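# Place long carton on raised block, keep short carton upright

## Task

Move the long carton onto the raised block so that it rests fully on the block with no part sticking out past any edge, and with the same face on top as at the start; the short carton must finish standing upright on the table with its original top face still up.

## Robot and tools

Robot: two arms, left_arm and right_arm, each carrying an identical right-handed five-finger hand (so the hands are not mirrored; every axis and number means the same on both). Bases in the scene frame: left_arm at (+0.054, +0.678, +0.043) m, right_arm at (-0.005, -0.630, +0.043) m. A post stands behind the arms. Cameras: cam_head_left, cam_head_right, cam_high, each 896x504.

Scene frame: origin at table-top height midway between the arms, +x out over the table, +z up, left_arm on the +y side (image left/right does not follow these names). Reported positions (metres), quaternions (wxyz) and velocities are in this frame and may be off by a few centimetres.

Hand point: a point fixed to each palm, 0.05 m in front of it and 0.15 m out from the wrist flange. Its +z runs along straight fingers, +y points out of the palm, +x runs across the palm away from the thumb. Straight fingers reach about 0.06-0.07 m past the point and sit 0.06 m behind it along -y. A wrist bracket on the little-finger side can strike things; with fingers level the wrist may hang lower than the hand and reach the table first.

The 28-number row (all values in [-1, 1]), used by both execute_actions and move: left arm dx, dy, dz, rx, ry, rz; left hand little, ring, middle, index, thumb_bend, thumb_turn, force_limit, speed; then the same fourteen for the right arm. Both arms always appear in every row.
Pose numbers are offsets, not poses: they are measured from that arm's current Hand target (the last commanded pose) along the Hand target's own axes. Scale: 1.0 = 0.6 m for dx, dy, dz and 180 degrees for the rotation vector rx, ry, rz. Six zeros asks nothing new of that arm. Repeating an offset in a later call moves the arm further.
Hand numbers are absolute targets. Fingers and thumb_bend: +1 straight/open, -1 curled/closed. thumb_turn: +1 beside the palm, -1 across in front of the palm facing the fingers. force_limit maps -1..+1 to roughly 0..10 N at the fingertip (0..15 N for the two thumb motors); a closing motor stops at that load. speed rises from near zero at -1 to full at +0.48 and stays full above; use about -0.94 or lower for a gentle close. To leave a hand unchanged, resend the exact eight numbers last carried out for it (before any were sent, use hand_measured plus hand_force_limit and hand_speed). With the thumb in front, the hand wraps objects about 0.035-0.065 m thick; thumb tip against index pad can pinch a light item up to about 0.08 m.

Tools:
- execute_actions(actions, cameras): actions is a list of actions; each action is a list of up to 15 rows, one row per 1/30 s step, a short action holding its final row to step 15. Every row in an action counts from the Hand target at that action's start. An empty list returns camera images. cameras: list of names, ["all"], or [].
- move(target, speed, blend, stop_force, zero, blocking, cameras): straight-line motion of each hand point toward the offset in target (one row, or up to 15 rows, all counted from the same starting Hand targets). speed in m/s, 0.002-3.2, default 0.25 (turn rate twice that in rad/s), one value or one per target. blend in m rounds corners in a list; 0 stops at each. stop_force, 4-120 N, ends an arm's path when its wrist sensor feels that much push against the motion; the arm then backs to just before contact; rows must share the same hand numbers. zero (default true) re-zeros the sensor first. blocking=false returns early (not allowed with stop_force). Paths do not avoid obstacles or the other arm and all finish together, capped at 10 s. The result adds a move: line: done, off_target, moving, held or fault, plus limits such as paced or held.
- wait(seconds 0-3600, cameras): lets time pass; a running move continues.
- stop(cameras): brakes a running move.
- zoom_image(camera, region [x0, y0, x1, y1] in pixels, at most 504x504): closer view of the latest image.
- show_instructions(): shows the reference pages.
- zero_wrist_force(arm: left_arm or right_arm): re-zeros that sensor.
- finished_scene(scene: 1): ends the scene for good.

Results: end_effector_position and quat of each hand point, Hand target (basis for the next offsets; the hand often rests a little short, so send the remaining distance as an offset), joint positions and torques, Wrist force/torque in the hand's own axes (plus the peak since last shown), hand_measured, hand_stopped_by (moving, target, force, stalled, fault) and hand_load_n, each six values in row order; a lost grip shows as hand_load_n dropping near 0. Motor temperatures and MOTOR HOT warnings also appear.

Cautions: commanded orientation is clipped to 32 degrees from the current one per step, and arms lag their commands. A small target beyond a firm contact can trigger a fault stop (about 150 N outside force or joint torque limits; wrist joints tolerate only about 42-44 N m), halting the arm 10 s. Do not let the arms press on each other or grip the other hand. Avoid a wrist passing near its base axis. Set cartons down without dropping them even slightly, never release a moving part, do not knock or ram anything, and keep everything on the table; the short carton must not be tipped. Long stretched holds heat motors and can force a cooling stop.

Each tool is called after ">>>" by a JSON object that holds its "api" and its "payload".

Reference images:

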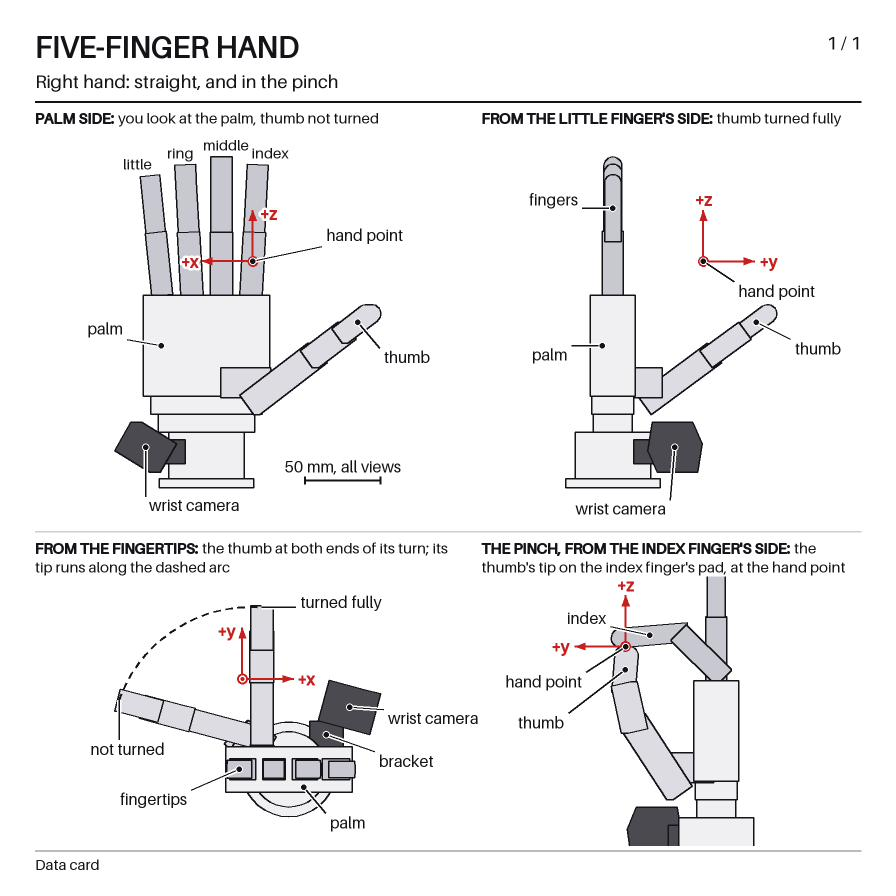

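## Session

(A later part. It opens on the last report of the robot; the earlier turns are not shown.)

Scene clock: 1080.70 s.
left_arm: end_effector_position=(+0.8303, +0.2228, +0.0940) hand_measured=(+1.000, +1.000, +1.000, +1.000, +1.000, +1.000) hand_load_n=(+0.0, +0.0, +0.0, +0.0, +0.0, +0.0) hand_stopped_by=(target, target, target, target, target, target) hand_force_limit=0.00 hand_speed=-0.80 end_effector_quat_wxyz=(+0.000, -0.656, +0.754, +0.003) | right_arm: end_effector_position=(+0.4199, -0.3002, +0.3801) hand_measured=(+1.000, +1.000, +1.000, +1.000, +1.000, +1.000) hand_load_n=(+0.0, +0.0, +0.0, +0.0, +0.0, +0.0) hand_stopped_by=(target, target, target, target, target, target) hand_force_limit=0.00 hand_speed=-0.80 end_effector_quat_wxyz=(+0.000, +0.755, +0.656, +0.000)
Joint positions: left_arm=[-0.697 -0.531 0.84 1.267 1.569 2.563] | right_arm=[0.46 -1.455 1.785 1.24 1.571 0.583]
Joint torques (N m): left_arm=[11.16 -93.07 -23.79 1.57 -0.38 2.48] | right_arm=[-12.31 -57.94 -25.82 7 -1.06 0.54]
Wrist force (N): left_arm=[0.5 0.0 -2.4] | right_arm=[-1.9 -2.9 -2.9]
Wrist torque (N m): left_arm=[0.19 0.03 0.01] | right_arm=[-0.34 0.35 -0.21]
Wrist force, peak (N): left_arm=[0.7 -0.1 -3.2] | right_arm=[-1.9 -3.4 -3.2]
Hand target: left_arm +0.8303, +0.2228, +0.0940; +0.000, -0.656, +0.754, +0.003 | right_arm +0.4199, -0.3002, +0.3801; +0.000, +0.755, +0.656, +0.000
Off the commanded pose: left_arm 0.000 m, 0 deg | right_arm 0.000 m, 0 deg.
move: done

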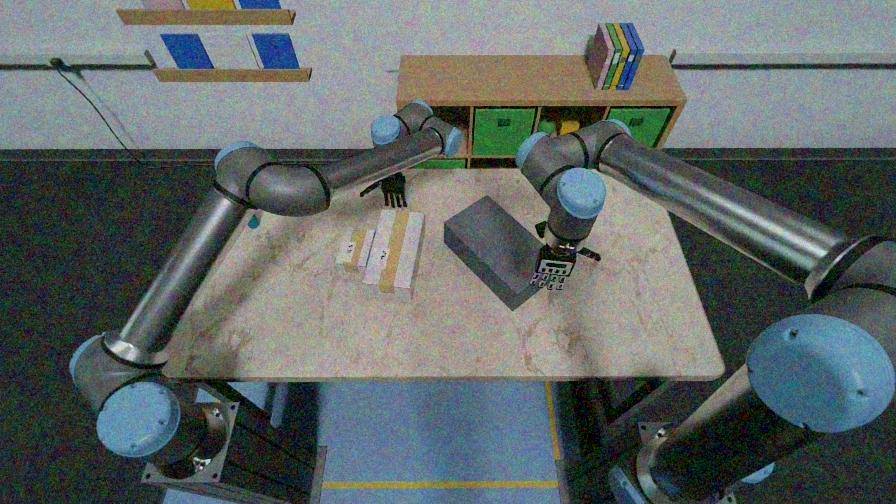

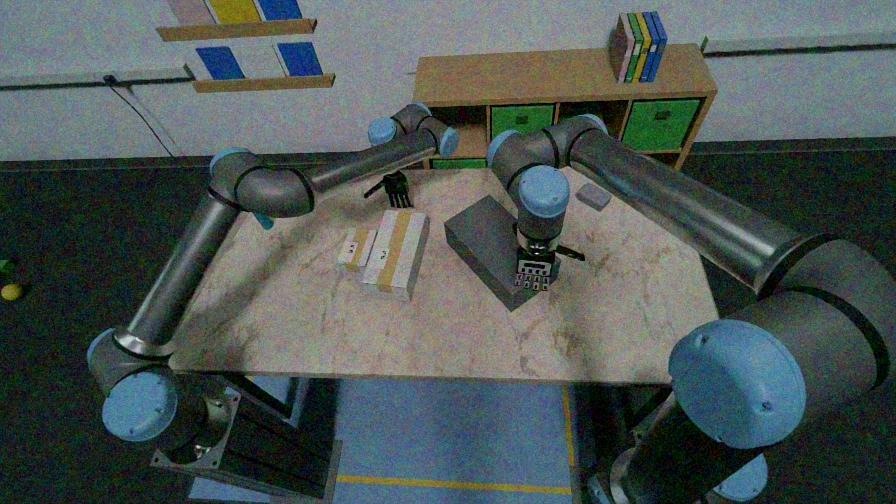

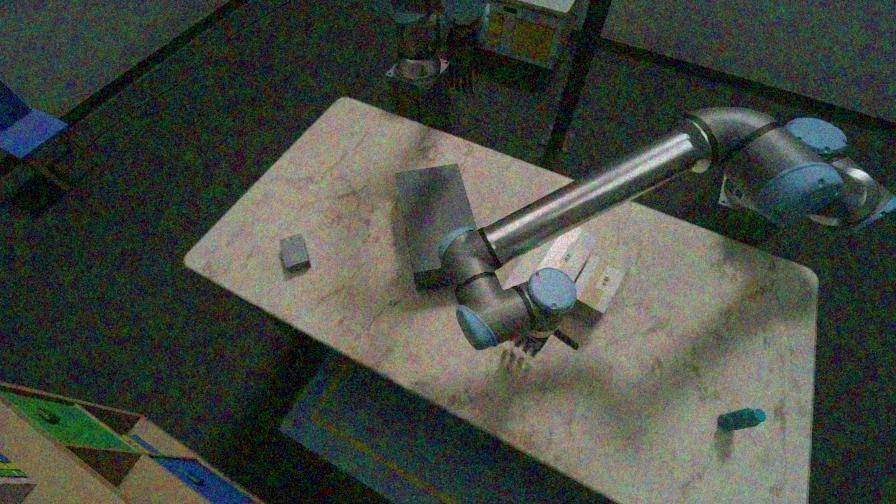

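>>> {"api": "move", "payload": {"target": [-0.025,0.05,0,0,0,0,1,1,1,1,1,1,0,-0.8,0,0,0,0,0,0,1,1,1,1,1,1,0,-0.8], "speed": 0.1, "stop_force": 10}}

>>> {"api": "move", "payload": {"target": [0,0.2,0,0,0,0,1,1,1,1,1,1,0,-0.8,0,0,0,0,0,0,1,1,1,1,1,1,0,-0.8], "speed": 0.015, "stop_force": 4, "cameras": ["all"]}}

>>> {"api": "zoom_image", "payload": {"camera": "cam_head_right", "region": [320, 140, 480, 300]}}

Scene clock: 1098.37 s.
left_arm: end_effector_position=(+0.8027, +0.2418, +0.0941) hand_measured=(+1.000, +1.000, +1.000, +1.000, +1.000, +1.000) hand_load_n=(+0.0, +0.0, +0.0, -0.5, +0.0, +0.0) hand_stopped_by=(target, target, target, target, target, target) hand_force_limit=0.00 hand_speed=-0.80 end_effector_quat_wxyz=(+0.000, -0.656, +0.754, +0.003) | right_arm: end_effector_position=(+0.4199, -0.3002, +0.3801) hand_measured=(+1.000, +1.000, +1.000, +1.000, +1.000, +1.000) hand_load_n=(+0.0, +0.0, +0.0, +0.0, -0.5, +0.0) hand_stopped_by=(target, target, target, target, target, target) hand_force_limit=0.00 hand_speed=-0.80 end_effector_quat_wxyz=(+0.000, +0.755, +0.656, +0.000)
Joint positions: left_arm=[-0.701 -0.598 0.971 1.203 1.569 2.558] | right_arm=[0.46 -1.455 1.785 1.24 1.571 0.583]
Joint torques (N m): left_arm=[-11.76 -113.83 -23.05 1.72 -0.77 -0.47] | right_arm=[-12.9 -56.97 -25.93 7.13 -0.91 0.73]
Wrist force (N): left_arm=[0.5 0.3 -2.4] | right_arm=[-1.5 -3.0 -3.0]
Wrist torque (N m): left_arm=[0.19 0.04 -0.02] | right_arm=[-0.36 0.28 -0.19]
Wrist force, peak (N): left_arm=[0.7 -0.3 -3.0] | right_arm=[-1.8 -3.1 -3.6]
Hand target: left_arm +0.8027, +0.2418, +0.0941; +0.000, -0.656, +0.754, +0.003 | right_arm +0.4199, -0.3002, +0.3801; +0.000, +0.755, +0.656, +0.000
Off the commanded pose: left_arm 0.000 m, 0 deg | right_arm 0.000 m, 0 deg.
move: done

Scene clock: 1102.37 s.
left_arm: end_effector_position=(+0.7614, +0.2476, +0.0943) hand_measured=(+1.000, +1.000, +1.000, +1.000, +1.000, +1.000) hand_load_n=(+0.0, +0.0, +0.0, +0.0, +0.0, +0.0) hand_stopped_by=(target, target, target, target, target, target) hand_force_limit=0.00 hand_speed=-0.80 end_effector_quat_wxyz=(+0.000, -0.656, +0.754, +0.003) | right_arm: end_effector_position=(+0.4199, -0.3002, +0.3801) hand_measured=(+1.000, +1.000, +1.000, +1.000, +1.000, +1.000) hand_load_n=(+0.0, +0.0, +0.0, +0.0, +0.0, +0.0) hand_stopped_by=(target, target, target, target, target, target) hand_force_limit=0.00 hand_speed=-0.80 end_effector_quat_wxyz=(+0.000, +0.755, +0.656, +0.000)
Joint positions: left_arm=[-0.727 -0.666 1.103 1.139 1.57 2.532] | right_arm=[0.46 -1.455 1.785 1.24 1.571 0.583]
Joint torques (N m): left_arm=[10.78 -84.11 -44.85 6.57 1.24 1.41] | right_arm=[-12.35 -56.55 -25.56 7.14 -0.78 0.81]
Wrist force (N): left_arm=[0.2 0.0 -2.4] | right_arm=[-1.7 -2.7 -3.0]
Wrist torque (N m): left_arm=[0.16 0.10 0.18] | right_arm=[-0.30 0.32 -0.20]
Wrist force, peak (N): left_arm=[0.2 -4.2 -2.3] | right_arm=[-2.1 -2.9 -3.6]
Hand target: left_arm +0.7614, +0.2476, +0.0943; +0.000, -0.656, +0.754, +0.003 (not the last commanded pose) | right_arm +0.4199, -0.3002, +0.3801; +0.000, +0.755, +0.656, +0.000
Off the commanded pose: left_arm 0.078 m, 0 deg | right_arm 0.000 m, 0 deg.
move: contact (left_arm)

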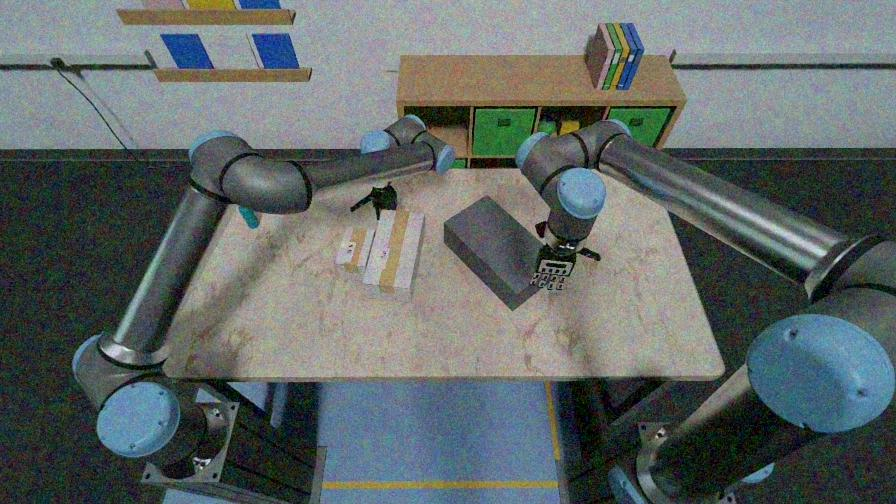

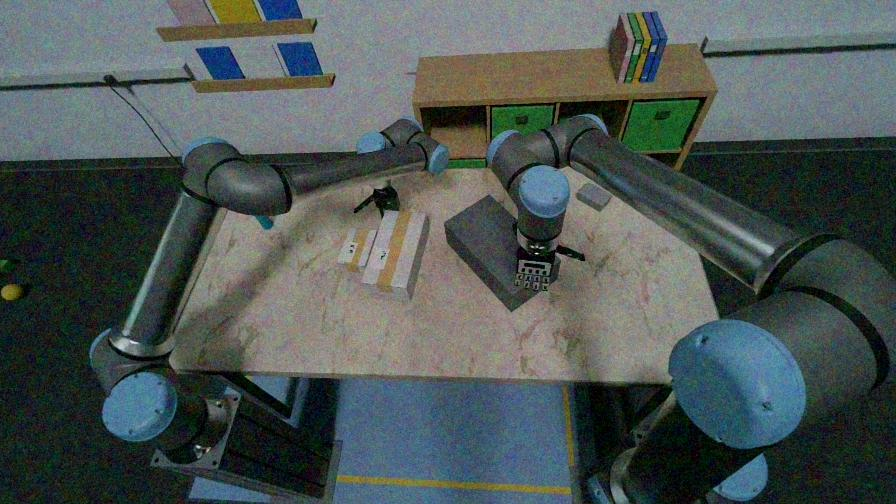

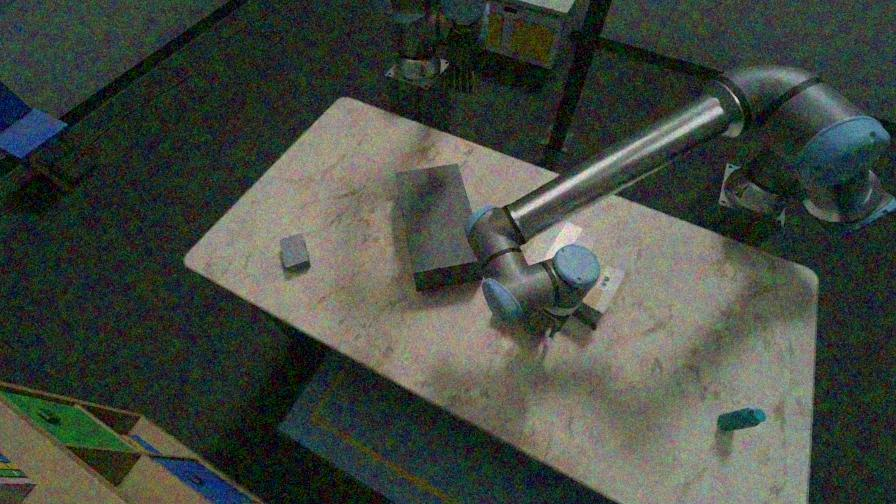

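Scaled by 3.150 from the camera's image (finer frame: 1280x720).

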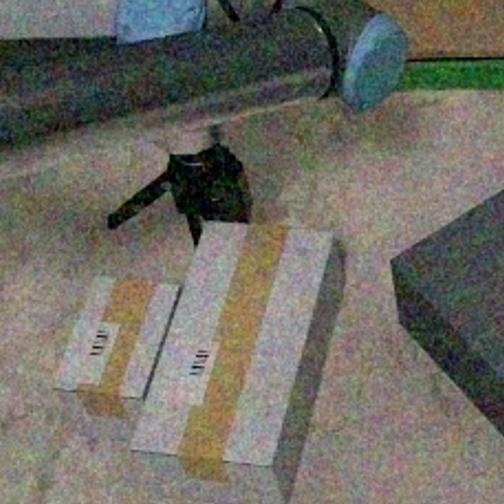

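>>> {"api": "move", "payload": {"target": [[-0.0098,0.0528,0,0,0,-0.0444,1,1,1,1,1,1,0,-0.8,0,0,0,0,0,0,1,1,1,1,1,1,0,-0.8],[-0.0135,0.1020,0,0,0,-0.0889,1,1,1,1,1,1,0,-0.8,0,0,0,0,0,0,1,1,1,1,1,1,0,-0.8],[-0.0105,0.1510,0,0,0,-0.1333,1,1,1,1,1,1,0,-0.8,0,0,0,0,0,0,1,1,1,1,1,1,0,-0.8]], "speed": 0.04, "blend": 0.005, "stop_force": 25, "cameras": ["all"]}}

>>> {"api": "zoom_image", "payload": {"camera": "cam_head_right", "region": [320, 140, 480, 300]}}

>>> {"api": "zoom_image", "payload": {"camera": "cam_high", "region": [480, 180, 680, 380]}}

Scene clock: 1133.37 s.
left_arm: end_effector_position=(+0.6725, +0.2664, +0.0946) hand_measured=(+1.000, +1.000, +1.000, +1.000, +1.000, +1.000) hand_load_n=(+0.5, +0.0, +0.0, +0.0, +0.0, +0.0) hand_stopped_by=(target, target, target, target, target, target) hand_force_limit=0.00 hand_speed=-0.80 end_effector_quat_wxyz=(-0.001, +0.799, -0.602, -0.003) | right_arm: end_effector_position=(+0.4199, -0.3002, +0.3801) hand_measured=(+1.000, +1.000, +1.000, +1.000, +1.000, +1.000) hand_load_n=(+0.0, +0.0, +0.0, +0.0, -0.5, +0.0) hand_stopped_by=(target, target, target, target, target, target) hand_force_limit=0.00 hand_speed=-0.80 end_effector_quat_wxyz=(+0.000, +0.755, +0.656, +0.000)
Joint positions: left_arm=[-0.753 -0.805 1.368 1.014 1.57 2.088] | right_arm=[0.46 -1.455 1.785 1.24 1.571 0.583]
Joint torques (N m): left_arm=[-12.64 -99.2 -17.6 2.84 -0.7 -1.75] | right_arm=[-12.8 -57.11 -25.53 6.9 -0.59 1.07]
Wrist force (N): left_arm=[1.6 -3.5 -0.4] | right_arm=[-1.9 -3.2 -3.2]
Wrist torque (N m): left_arm=[0.25 0.03 0.24] | right_arm=[-0.37 0.36 -0.22]
Wrist force, peak (N): left_arm=[0.2 -4.6 -2.5] | right_arm=[-2.0 -3.2 -3.8]
Hand target: left_arm +0.6725, +0.2664, +0.0946; -0.001, +0.799, -0.602, -0.003 | right_arm +0.4199, -0.3002, +0.3801; +0.000, +0.755, +0.656, +0.000
Off the commanded pose: left_arm 0.000 m, 0 deg | right_arm 0.000 m, 0 deg.
move: done

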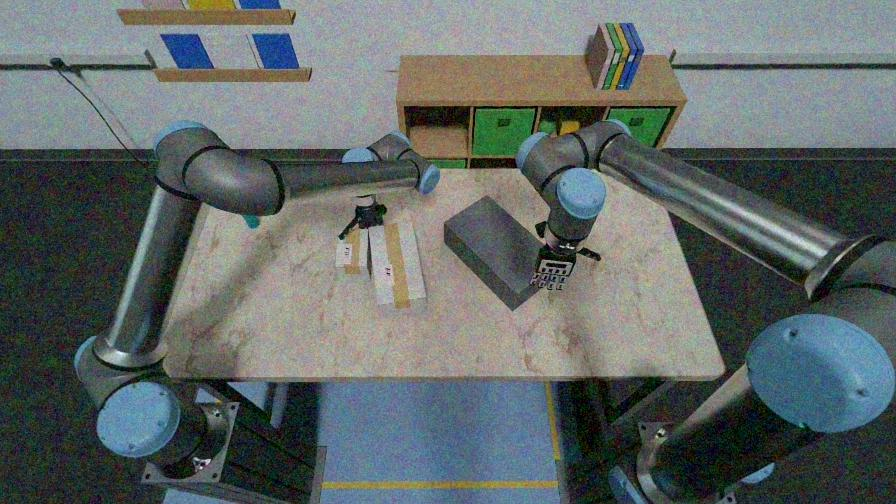

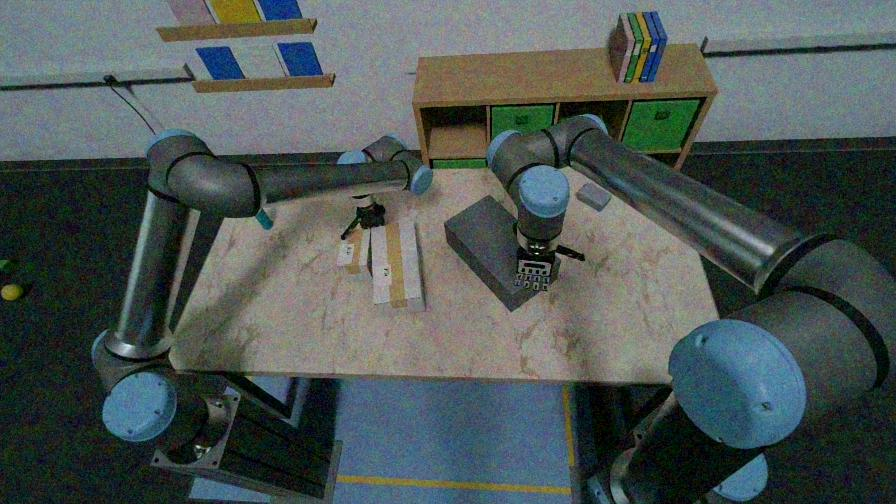

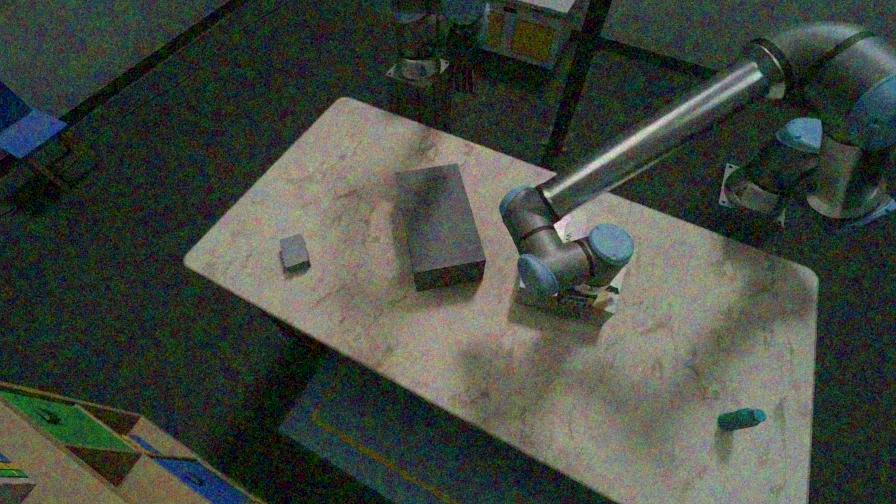

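Scaled by 3.150 from the camera's image (finer frame: 1280x720).

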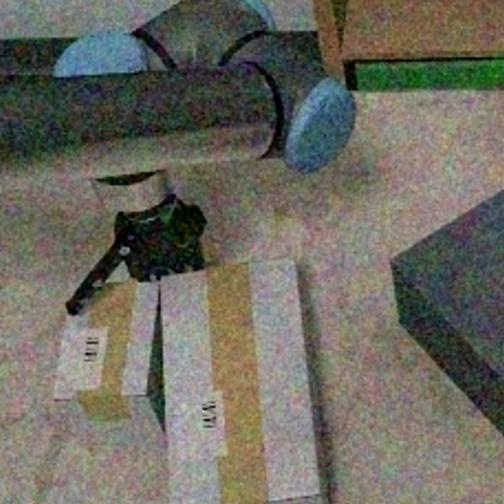

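Scaled by 2.520 from the camera's image (finer frame: 1280x720).

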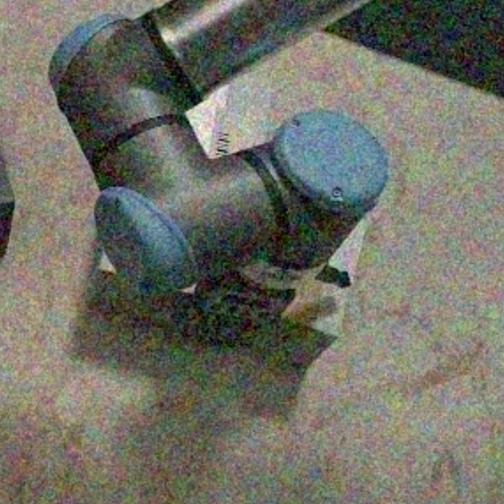

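>>> {"api": "zoom_image", "payload": {"camera": "cam_head_left", "region": [320, 180, 480, 320]}}

Scaled by 3.150 from the camera's image (finer frame: 1280x720).

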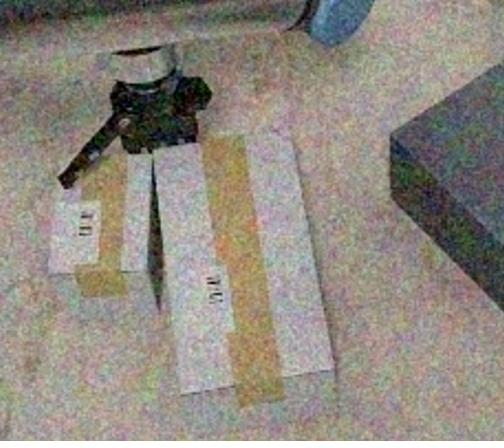

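>>> {"api": "move", "payload": {"target": [[0,-0.05,0,0,0,0,1,1,1,1,1,1,0,-0.8,0,0,0,0,0,0,1,1,1,1,1,1,0,-0.8],[0.067,-0.05,0,0,0,0,1,1,1,1,1,1,0,-0.8,0,0,0,0,0,0,1,1,1,1,1,1,0,-0.8]], "speed": 0.1, "blend": 0.005}}

>>> {"api": "move", "payload": {"target": [0,0.1,0,0,0,0,1,1,1,1,1,1,0,-0.8,0,0,0,0,0,0,1,1,1,1,1,1,0,-0.8], "speed": 0.015, "stop_force": 4, "cameras": ["all"]}}

>>> {"api": "zoom_image", "payload": {"camera": "cam_head_left", "region": [320, 180, 480, 320]}}

Scene clock: 1185.77 s.
left_arm: end_effector_position=(+0.7124, +0.2362, +0.0944) hand_measured=(+1.000, +1.000, +1.000, +1.000, +1.000, +1.000) hand_load_n=(+0.0, +0.0, +0.0, +0.0, +0.0, +0.0) hand_stopped_by=(target, target, target, target, target, target) hand_force_limit=0.00 hand_speed=-0.80 end_effector_quat_wxyz=(-0.001, +0.799, -0.602, -0.003) | right_arm: end_effector_position=(+0.4199, -0.3002, +0.3801) hand_measured=(+1.000, +1.000, +1.000, +1.000, +1.000, +1.000) hand_load_n=(+0.0, +0.0, +0.0, +0.0, +0.0, +0.0) hand_stopped_by=(target, target, target, target, target, target) hand_force_limit=0.00 hand_speed=-0.80 end_effector_quat_wxyz=(+0.000, +0.755, +0.656, +0.000)
Joint positions: left_arm=[-0.745 -0.73 1.227 1.08 1.57 2.095] | right_arm=[0.46 -1.455 1.785 1.24 1.571 0.583]
Joint torques (N m): left_arm=[-12.7 -78.66 -44.24 6.47 1.21 -1.67] | right_arm=[-13.07 -56.89 -25.92 7.02 -0.58 1.19]
Wrist force (N): left_arm=[0.0 0.5 -2.7] | right_arm=[-1.9 -2.8 -2.7]
Wrist torque (N m): left_arm=[0.27 0.15 0.18] | right_arm=[-0.33 0.35 -0.20]
Wrist force, peak (N): left_arm=[1.5 -4.0 -0.4] | right_arm=[-1.7 -3.4 -3.8]
Hand target: left_arm +0.7124, +0.2360, +0.0944; -0.001, +0.799, -0.602, -0.003 | right_arm +0.4199, -0.3002, +0.3801; +0.000, +0.755, +0.656, +0.000
Off the commanded pose: left_arm 0.000 m, 0 deg | right_arm 0.000 m, 0 deg.
move: done

Scene clock: 1189.10 s.
left_arm: end_effector_position=(+0.6818, +0.2272, +0.0944) hand_measured=(+1.000, +1.000, +1.000, +1.000, +1.000, +1.000) hand_load_n=(+0.0, +0.0, +0.0, +0.0, +0.0, +0.0) hand_stopped_by=(target, target, target, target, target, target) hand_force_limit=0.00 hand_speed=-0.80 end_effector_quat_wxyz=(-0.001, +0.799, -0.602, -0.003) | right_arm: end_effector_position=(+0.4199, -0.3002, +0.3801) hand_measured=(+1.000, +1.000, +1.000, +1.000, +1.000, +1.000) hand_load_n=(+0.5, +0.0, +0.0, +0.0, +0.0, +0.0) hand_stopped_by=(target, target, target, target, target, target) hand_force_limit=0.00 hand_speed=-0.80 end_effector_quat_wxyz=(+0.000, +0.755, +0.656, +0.000)
Joint positions: left_arm=[-0.779 -0.762 1.287 1.051 1.57 2.062] | right_arm=[0.46 -1.455 1.785 1.24 1.571 0.583]
Joint torques (N m): left_arm=[10.8 -77.46 -42.95 6.55 1.25 1.22] | right_arm=[-11.34 -56.86 -25.98 7 -0.52 1.31]
Wrist force (N): left_arm=[0.0 0.8 -2.3] | right_arm=[-1.7 -3.1 -3.3]
Wrist torque (N m): left_arm=[0.28 0.12 0.15] | right_arm=[-0.34 0.33 -0.21]
Wrist force, peak (N): left_arm=[1.3 -4.0 -1.8] | right_arm=[-2.1 -3.3 -3.4]
Hand target: left_arm +0.6818, +0.2272, +0.0944; -0.001, +0.799, -0.602, -0.003 (not the last commanded pose) | right_arm +0.4199, -0.3002, +0.3801; +0.000, +0.755, +0.656, +0.000
Off the commanded pose: left_arm 0.028 m, 0 deg | right_arm 0.000 m, 0 deg.
move: contact (left_arm)

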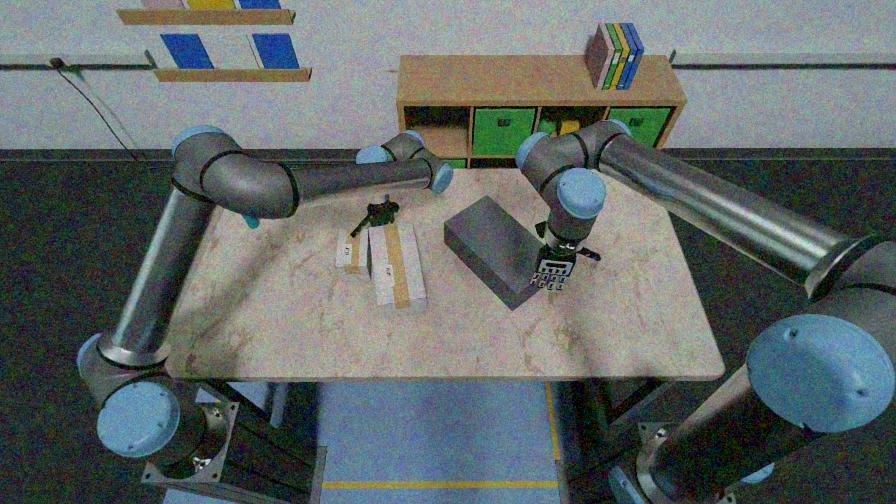

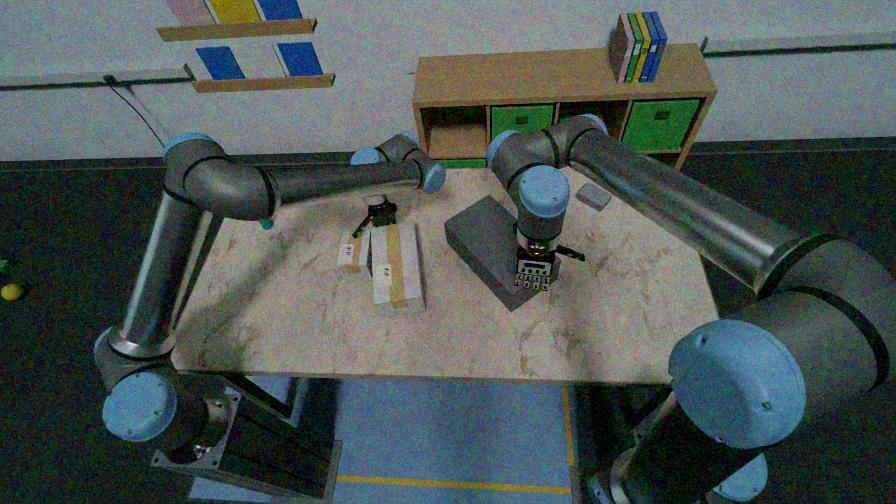

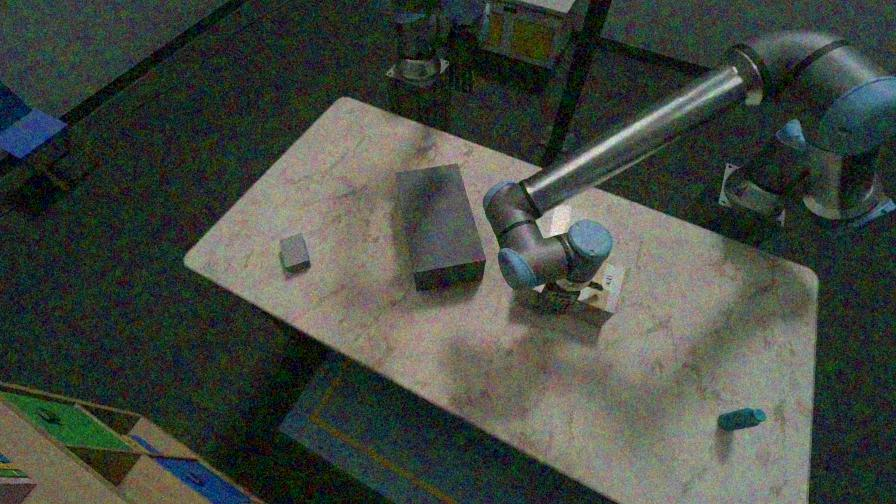

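Scaled by 3.150 from the camera's image (finer frame: 1280x720).

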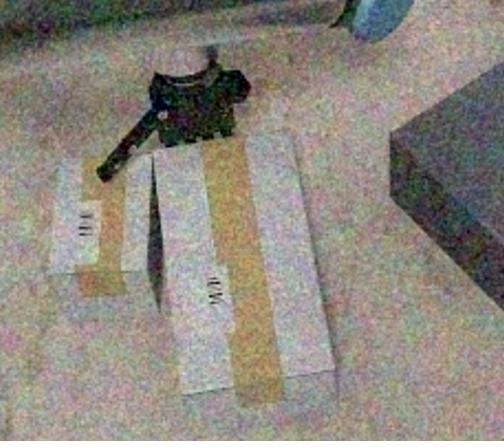

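>>> {"api": "move", "payload": {"target": [[-0.0210,0.0458,0,0,0,-0.0444,1,1,1,1,1,1,0,-0.8,0,0,0,0,0,0,1,1,1,1,1,1,0,-0.8],[-0.0352,0.0940,0,0,0,-0.0889,1,1,1,1,1,1,0,-0.8,0,0,0,0,0,0,1,1,1,1,1,1,0,-0.8],[-0.0425,0.1437,0,0,0,-0.1333,1,1,1,1,1,1,0,-0.8,0,0,0,0,0,0,1,1,1,1,1,1,0,-0.8]], "speed": 0.04, "blend": 0.005, "stop_force": 25, "cameras": ["all"]}}

>>> {"api": "zoom_image", "payload": {"camera": "cam_head_left", "region": [320, 180, 480, 340]}}

>>> {"api": "zoom_image", "payload": {"camera": "cam_head_right", "region": [320, 180, 480, 340]}}

Scene clock: 1220.73 s.
left_arm: end_effector_position=(+0.5919, +0.2279, +0.0947) hand_measured=(+1.000, +1.000, +1.000, +1.000, +1.000, +1.000) hand_load_n=(+0.0, +0.0, +0.0, +0.0, +0.0, +0.0) hand_stopped_by=(target, target, target, target, target, target) hand_force_limit=0.00 hand_speed=-0.80 end_effector_quat_wxyz=(-0.001, +0.906, -0.422, -0.002) | right_arm: end_effector_position=(+0.4199, -0.3002, +0.3801) hand_measured=(+1.000, +1.000, +1.000, +1.000, +1.000, +1.000) hand_load_n=(+0.0, +0.0, +0.0, +0.0, +0.0, +0.0) hand_stopped_by=(target, target, target, target, target, target) hand_force_limit=0.00 hand_speed=-0.80 end_effector_quat_wxyz=(+0.000, +0.755, +0.656, +0.000)
Joint positions: left_arm=[-0.84 -0.891 1.527 0.94 1.57 1.582] | right_arm=[0.46 -1.455 1.785 1.24 1.571 0.583]
Joint torques (N m): left_arm=[-13.54 -92.24 -17.26 2.17 0.12 -1.72] | right_arm=[-12.02 -57.41 -25.8 6.99 -0.49 1.64]
Wrist force (N): left_arm=[2.2 -2.3 -0.3] | right_arm=[-1.7 -3.1 -3.4]
Wrist torque (N m): left_arm=[0.24 0.06 0.34] | right_arm=[-0.34 0.33 -0.20]
Wrist force, peak (N): left_arm=[1.6 -3.8 -3.2] | right_arm=[-1.9 -3.3 -3.9]
Hand target: left_arm +0.5919, +0.2279, +0.0947; -0.001, +0.906, -0.422, -0.002 | right_arm +0.4199, -0.3002, +0.3801; +0.000, +0.755, +0.656, +0.000
Off the commanded pose: left_arm 0.000 m, 0 deg | right_arm 0.000 m, 0 deg.
move: done

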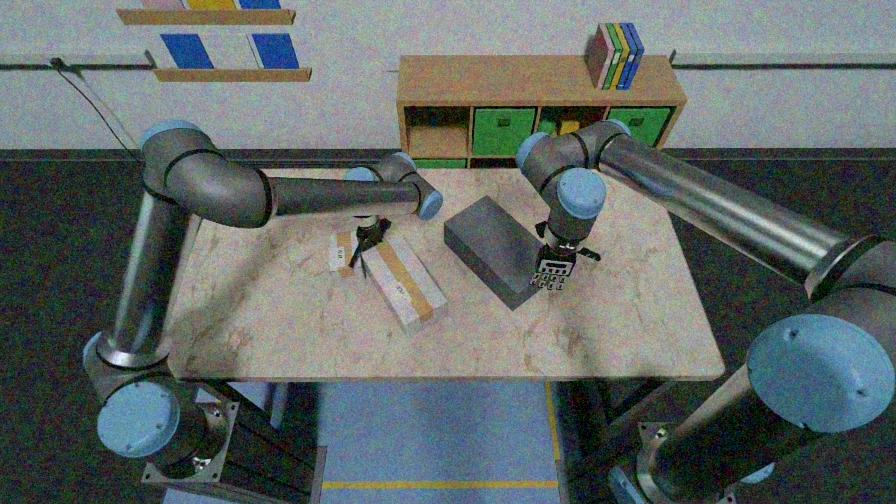

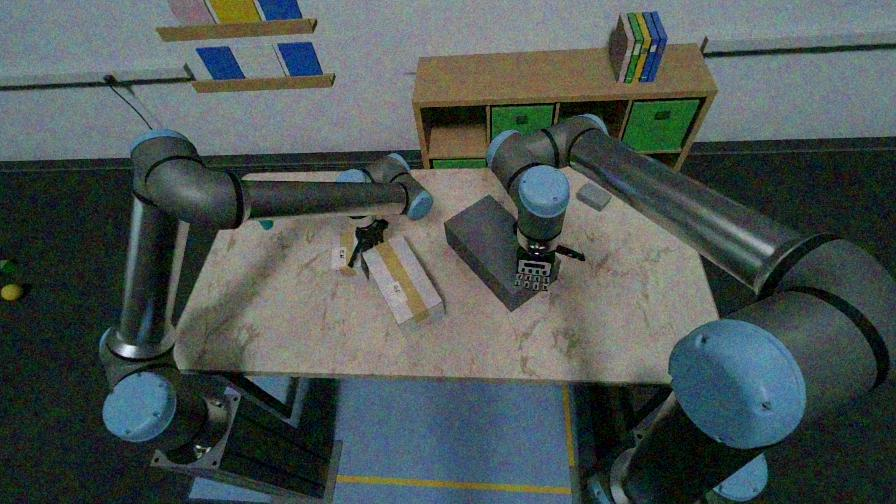

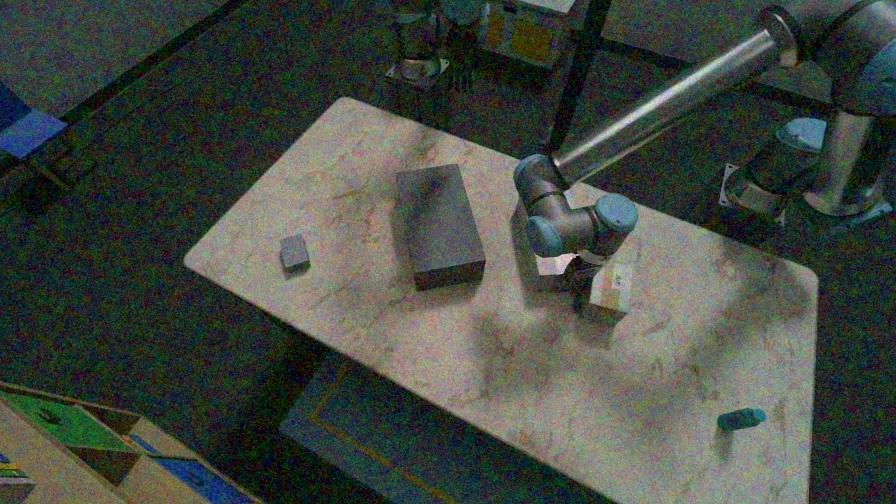

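Scaled by 3.150 from the camera's image (finer frame: 1280x720).

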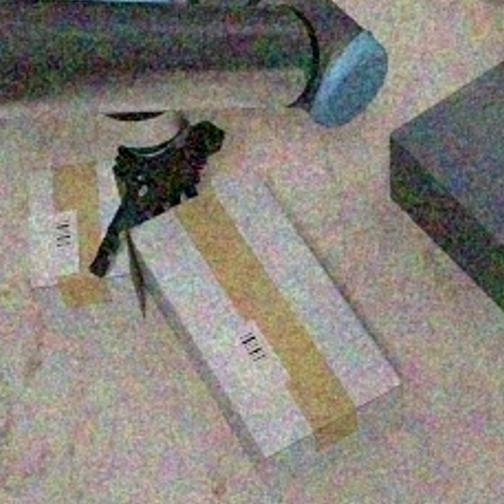

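Scaled by 3.150 from the camera's image (finer frame: 1280x720).

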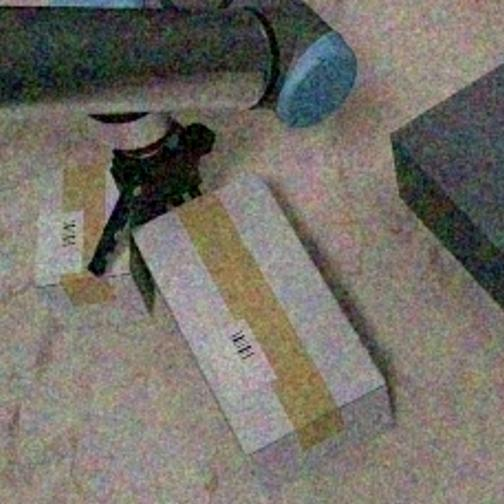

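>>> {"api": "move", "payload": {"target": [[-0.0175,0.0341,0,0,0,-0.0333,1,1,1,1,1,1,0,-0.8,0,0,0,0,0,0,1,1,1,1,1,1,0,-0.8],[-0.0315,0.0697,0,0,0,-0.0667,1,1,1,1,1,1,0,-0.8,0,0,0,0,0,0,1,1,1,1,1,1,0,-0.8]], "speed": 0.04, "blend": 0.005, "stop_force": 25, "cameras": ["all"]}}

>>> {"api": "zoom_image", "payload": {"camera": "cam_head_left", "region": [320, 180, 600, 340]}}

>>> {"api": "zoom_image", "payload": {"camera": "cam_high", "region": [380, 150, 660, 350]}}

Scene clock: 1246.50 s.
left_arm: end_effector_position=(+0.5477, +0.2155, +0.0948) hand_measured=(+1.000, +1.000, +1.000, +1.000, +1.000, +1.000) hand_load_n=(+0.0, +0.0, +0.0, +0.0, +0.0, +0.0) hand_stopped_by=(target, target, target, target, target, target) hand_force_limit=0.00 hand_speed=-0.80 end_effector_quat_wxyz=(-0.002, +0.946, -0.325, -0.002) | right_arm: end_effector_position=(+0.4199, -0.3002, +0.3801) hand_measured=(+1.000, +1.000, +1.000, +1.000, +1.000, +1.000) hand_load_n=(+0.0, +0.0, +0.0, +0.0, +0.0, +0.0) hand_stopped_by=(target, target, target, target, target, target) hand_force_limit=0.00 hand_speed=-0.80 end_effector_quat_wxyz=(+0.000, +0.755, +0.656, +0.000)
Joint positions: left_arm=[-0.893 -0.944 1.623 0.897 1.571 1.319] | right_arm=[0.46 -1.455 1.785 1.24 1.571 0.583]
Joint torques (N m): left_arm=[-15.06 -89.08 -17.88 1.73 0.33 -1.97] | right_arm=[-12.04 -56.86 -26.47 6.97 -0.26 1.71]
Wrist force (N): left_arm=[0.3 -3.1 -0.7] | right_arm=[-2.0 -3.0 -3.2]
Wrist torque (N m): left_arm=[0.19 0.08 0.27] | right_arm=[-0.34 0.37 -0.22]
Wrist force, peak (N): left_arm=[2.7 -2.9 -0.6] | right_arm=[-2.3 -2.9 -3.8]
Hand target: left_arm +0.5477, +0.2155, +0.0948; -0.002, +0.946, -0.325, -0.002 | right_arm +0.4199, -0.3002, +0.3801; +0.000, +0.755, +0.656, +0.000
Off the commanded pose: left_arm 0.000 m, 0 deg | right_arm 0.000 m, 0 deg.
move: done

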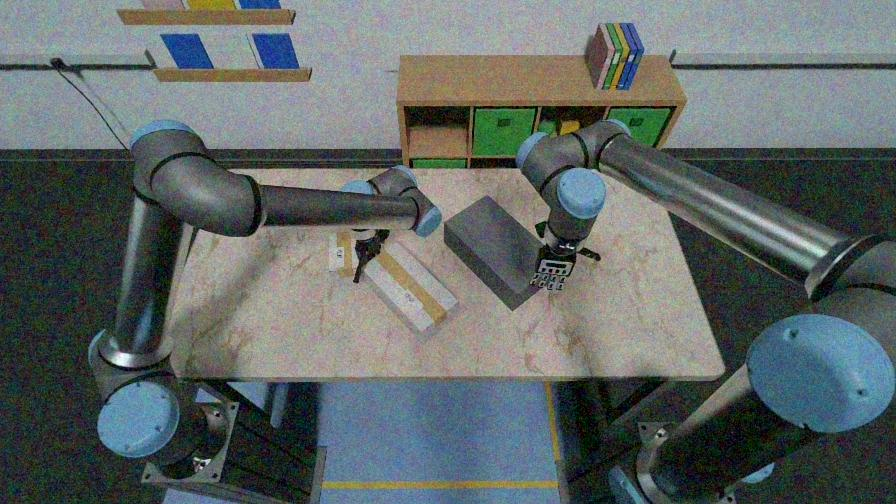

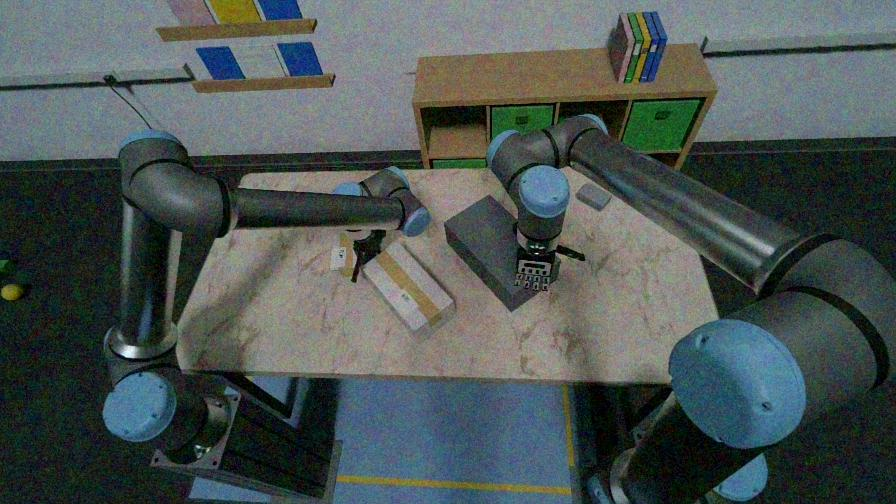

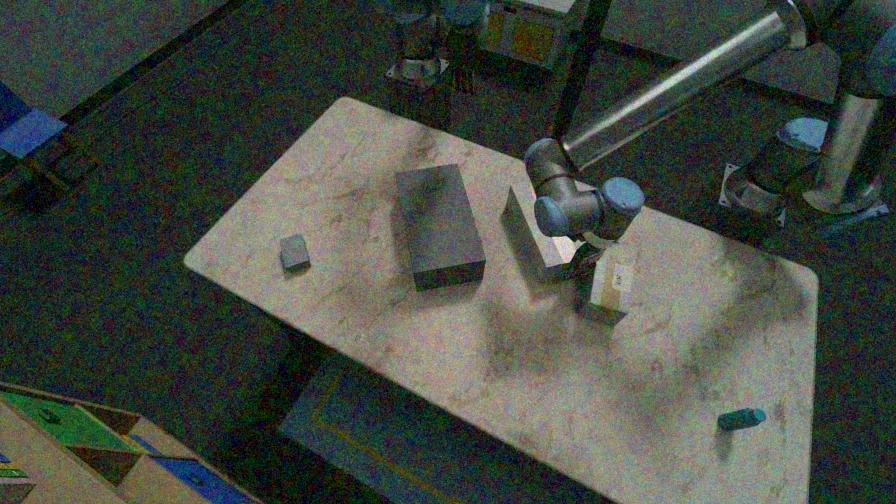

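Scaled by 1.800 from the camera's image (finer frame: 1280x720).

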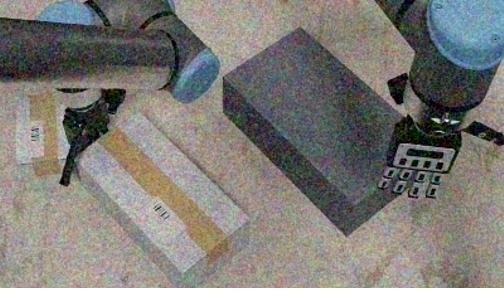

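Scaled by 1.800 from the camera's image (finer frame: 1280x720).

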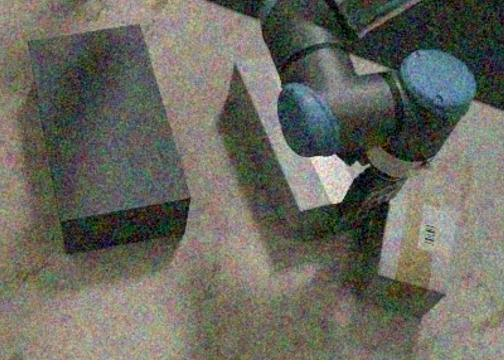

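>>> {"api": "move", "payload": {"target": [[0,-0.05,0,0,0,0,1,1,1,1,1,1,0,-0.8,0,0,0,0,0,0,1,1,1,1,1,1,0,-0.8],[0.0392,-0.0602,0,0,0,0.0628,1,1,1,1,1,1,0,-0.8,0,0,0,0,0,0,1,1,1,1,1,1,0,-0.8]], "speed": 0.1, "blend": 0.005, "cameras": ["all"]}}

>>> {"api": "zoom_image", "payload": {"camera": "cam_head_left", "region": [320, 200, 480, 340]}}

>>> {"api": "zoom_image", "payload": {"camera": "cam_high", "region": [480, 150, 680, 350]}}

Scene clock: 1364.77 s.
left_arm: end_effector_position=(+0.5884, +0.2295, +0.0947) hand_measured=(+1.000, +1.000, +1.000, +1.000, +1.000, +1.000) hand_load_n=(+0.0, +0.0, +0.0, +0.0, +0.0, +0.0) hand_stopped_by=(target, target, target, target, target, target) hand_force_limit=0.00 hand_speed=-0.80 end_effector_quat_wxyz=(-0.001, +0.909, -0.417, -0.002) | right_arm: end_effector_position=(+0.4199, -0.3002, +0.3801) hand_measured=(+1.000, +1.000, +1.000, +1.000, +1.000, +1.000) hand_load_n=(+0.0, +0.0, +0.0, +0.0, +0.0, +0.0) hand_stopped_by=(target, target, target, target, target, target) hand_force_limit=0.00 hand_speed=-0.80 end_effector_quat_wxyz=(+0.000, +0.755, +0.656, +0.000)
Joint positions: left_arm=[-0.842 -0.897 1.538 0.935 1.57 1.567] | right_arm=[0.46 -1.455 1.785 1.24 1.571 0.583]
Joint torques (N m): left_arm=[10.87 -65.57 -41.2 6.42 1.11 2.03] | right_arm=[-12.38 -56.09 -26.6 6.99 -0.41 1.91]
Wrist force (N): left_arm=[0.8 0.4 -2.7] | right_arm=[-1.7 -3.1 -3.7]
Wrist torque (N m): left_arm=[0.28 0.00 0.04] | right_arm=[-0.32 0.34 -0.20]
Wrist force, peak (N): left_arm=[1.2 1.8 -3.2] | right_arm=[-2.2 -3.7 -3.4]
Hand target: left_arm +0.5885, +0.2295, +0.0947; -0.001, +0.909, -0.417, -0.002 | right_arm +0.4199, -0.3002, +0.3801; +0.000, +0.755, +0.656, +0.000
Off the commanded pose: left_arm 0.000 m, 0 deg | right_arm 0.000 m, 0 deg.
move: done

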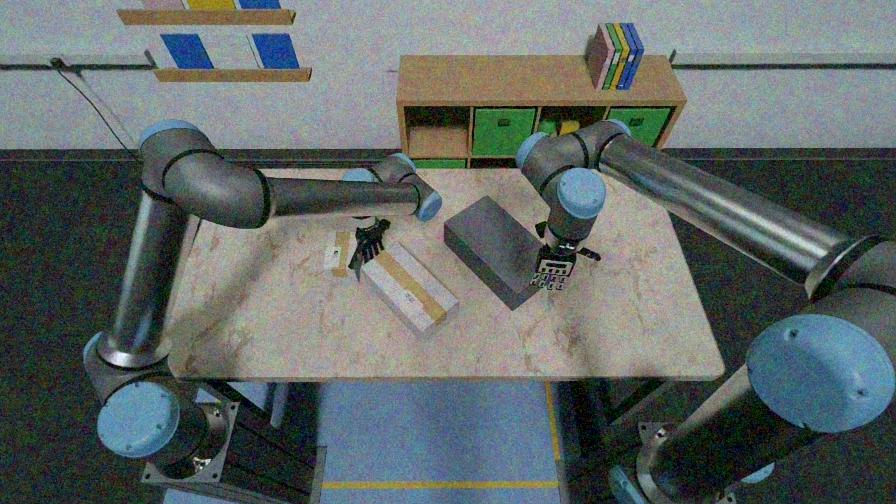

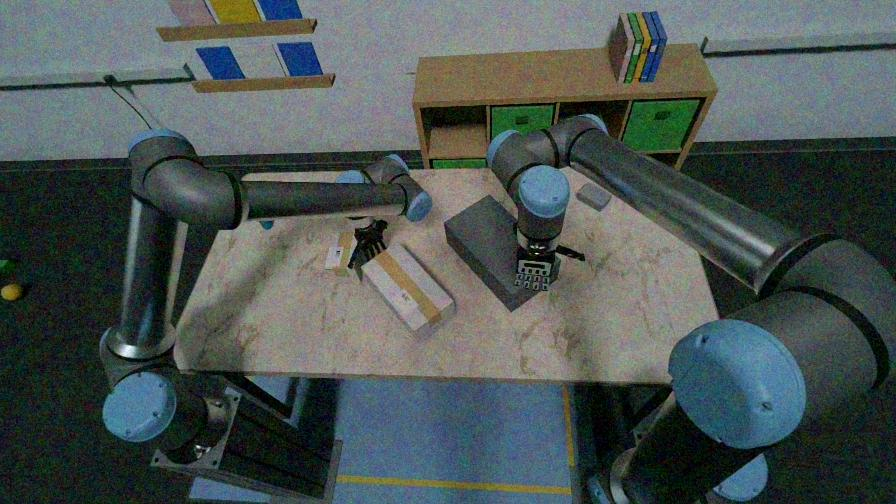

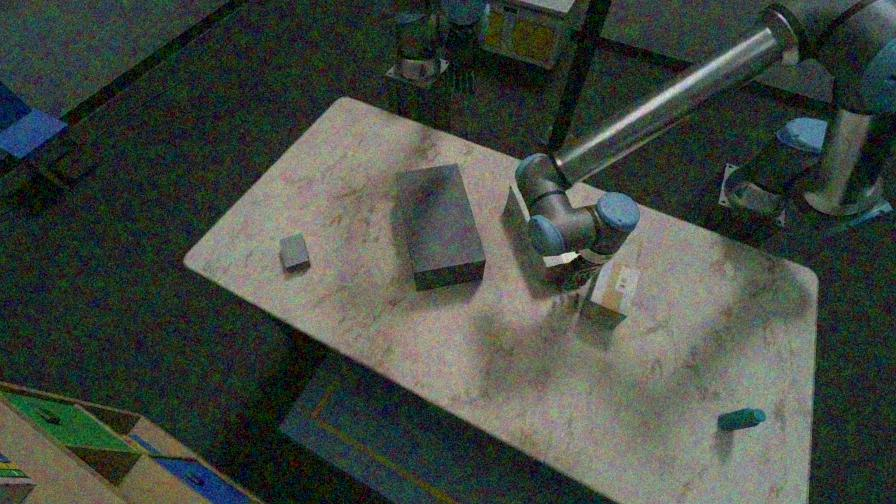

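Scaled by 3.150 from the camera's image (finer frame: 1280x720).

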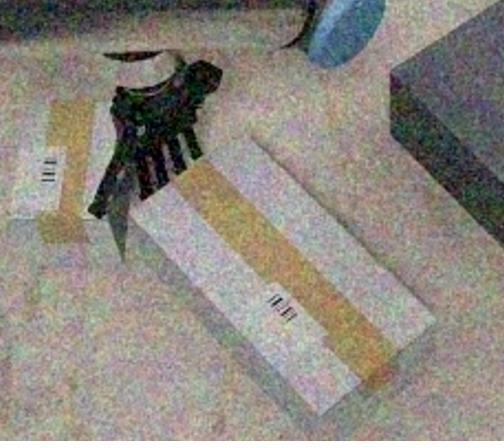

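Scaled by 2.520 from the camera's image (finer frame: 1280x720).

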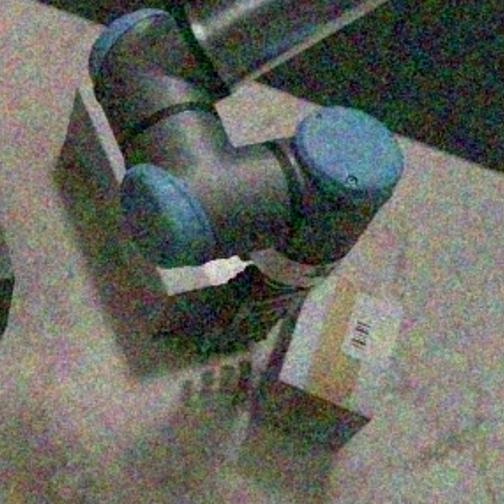

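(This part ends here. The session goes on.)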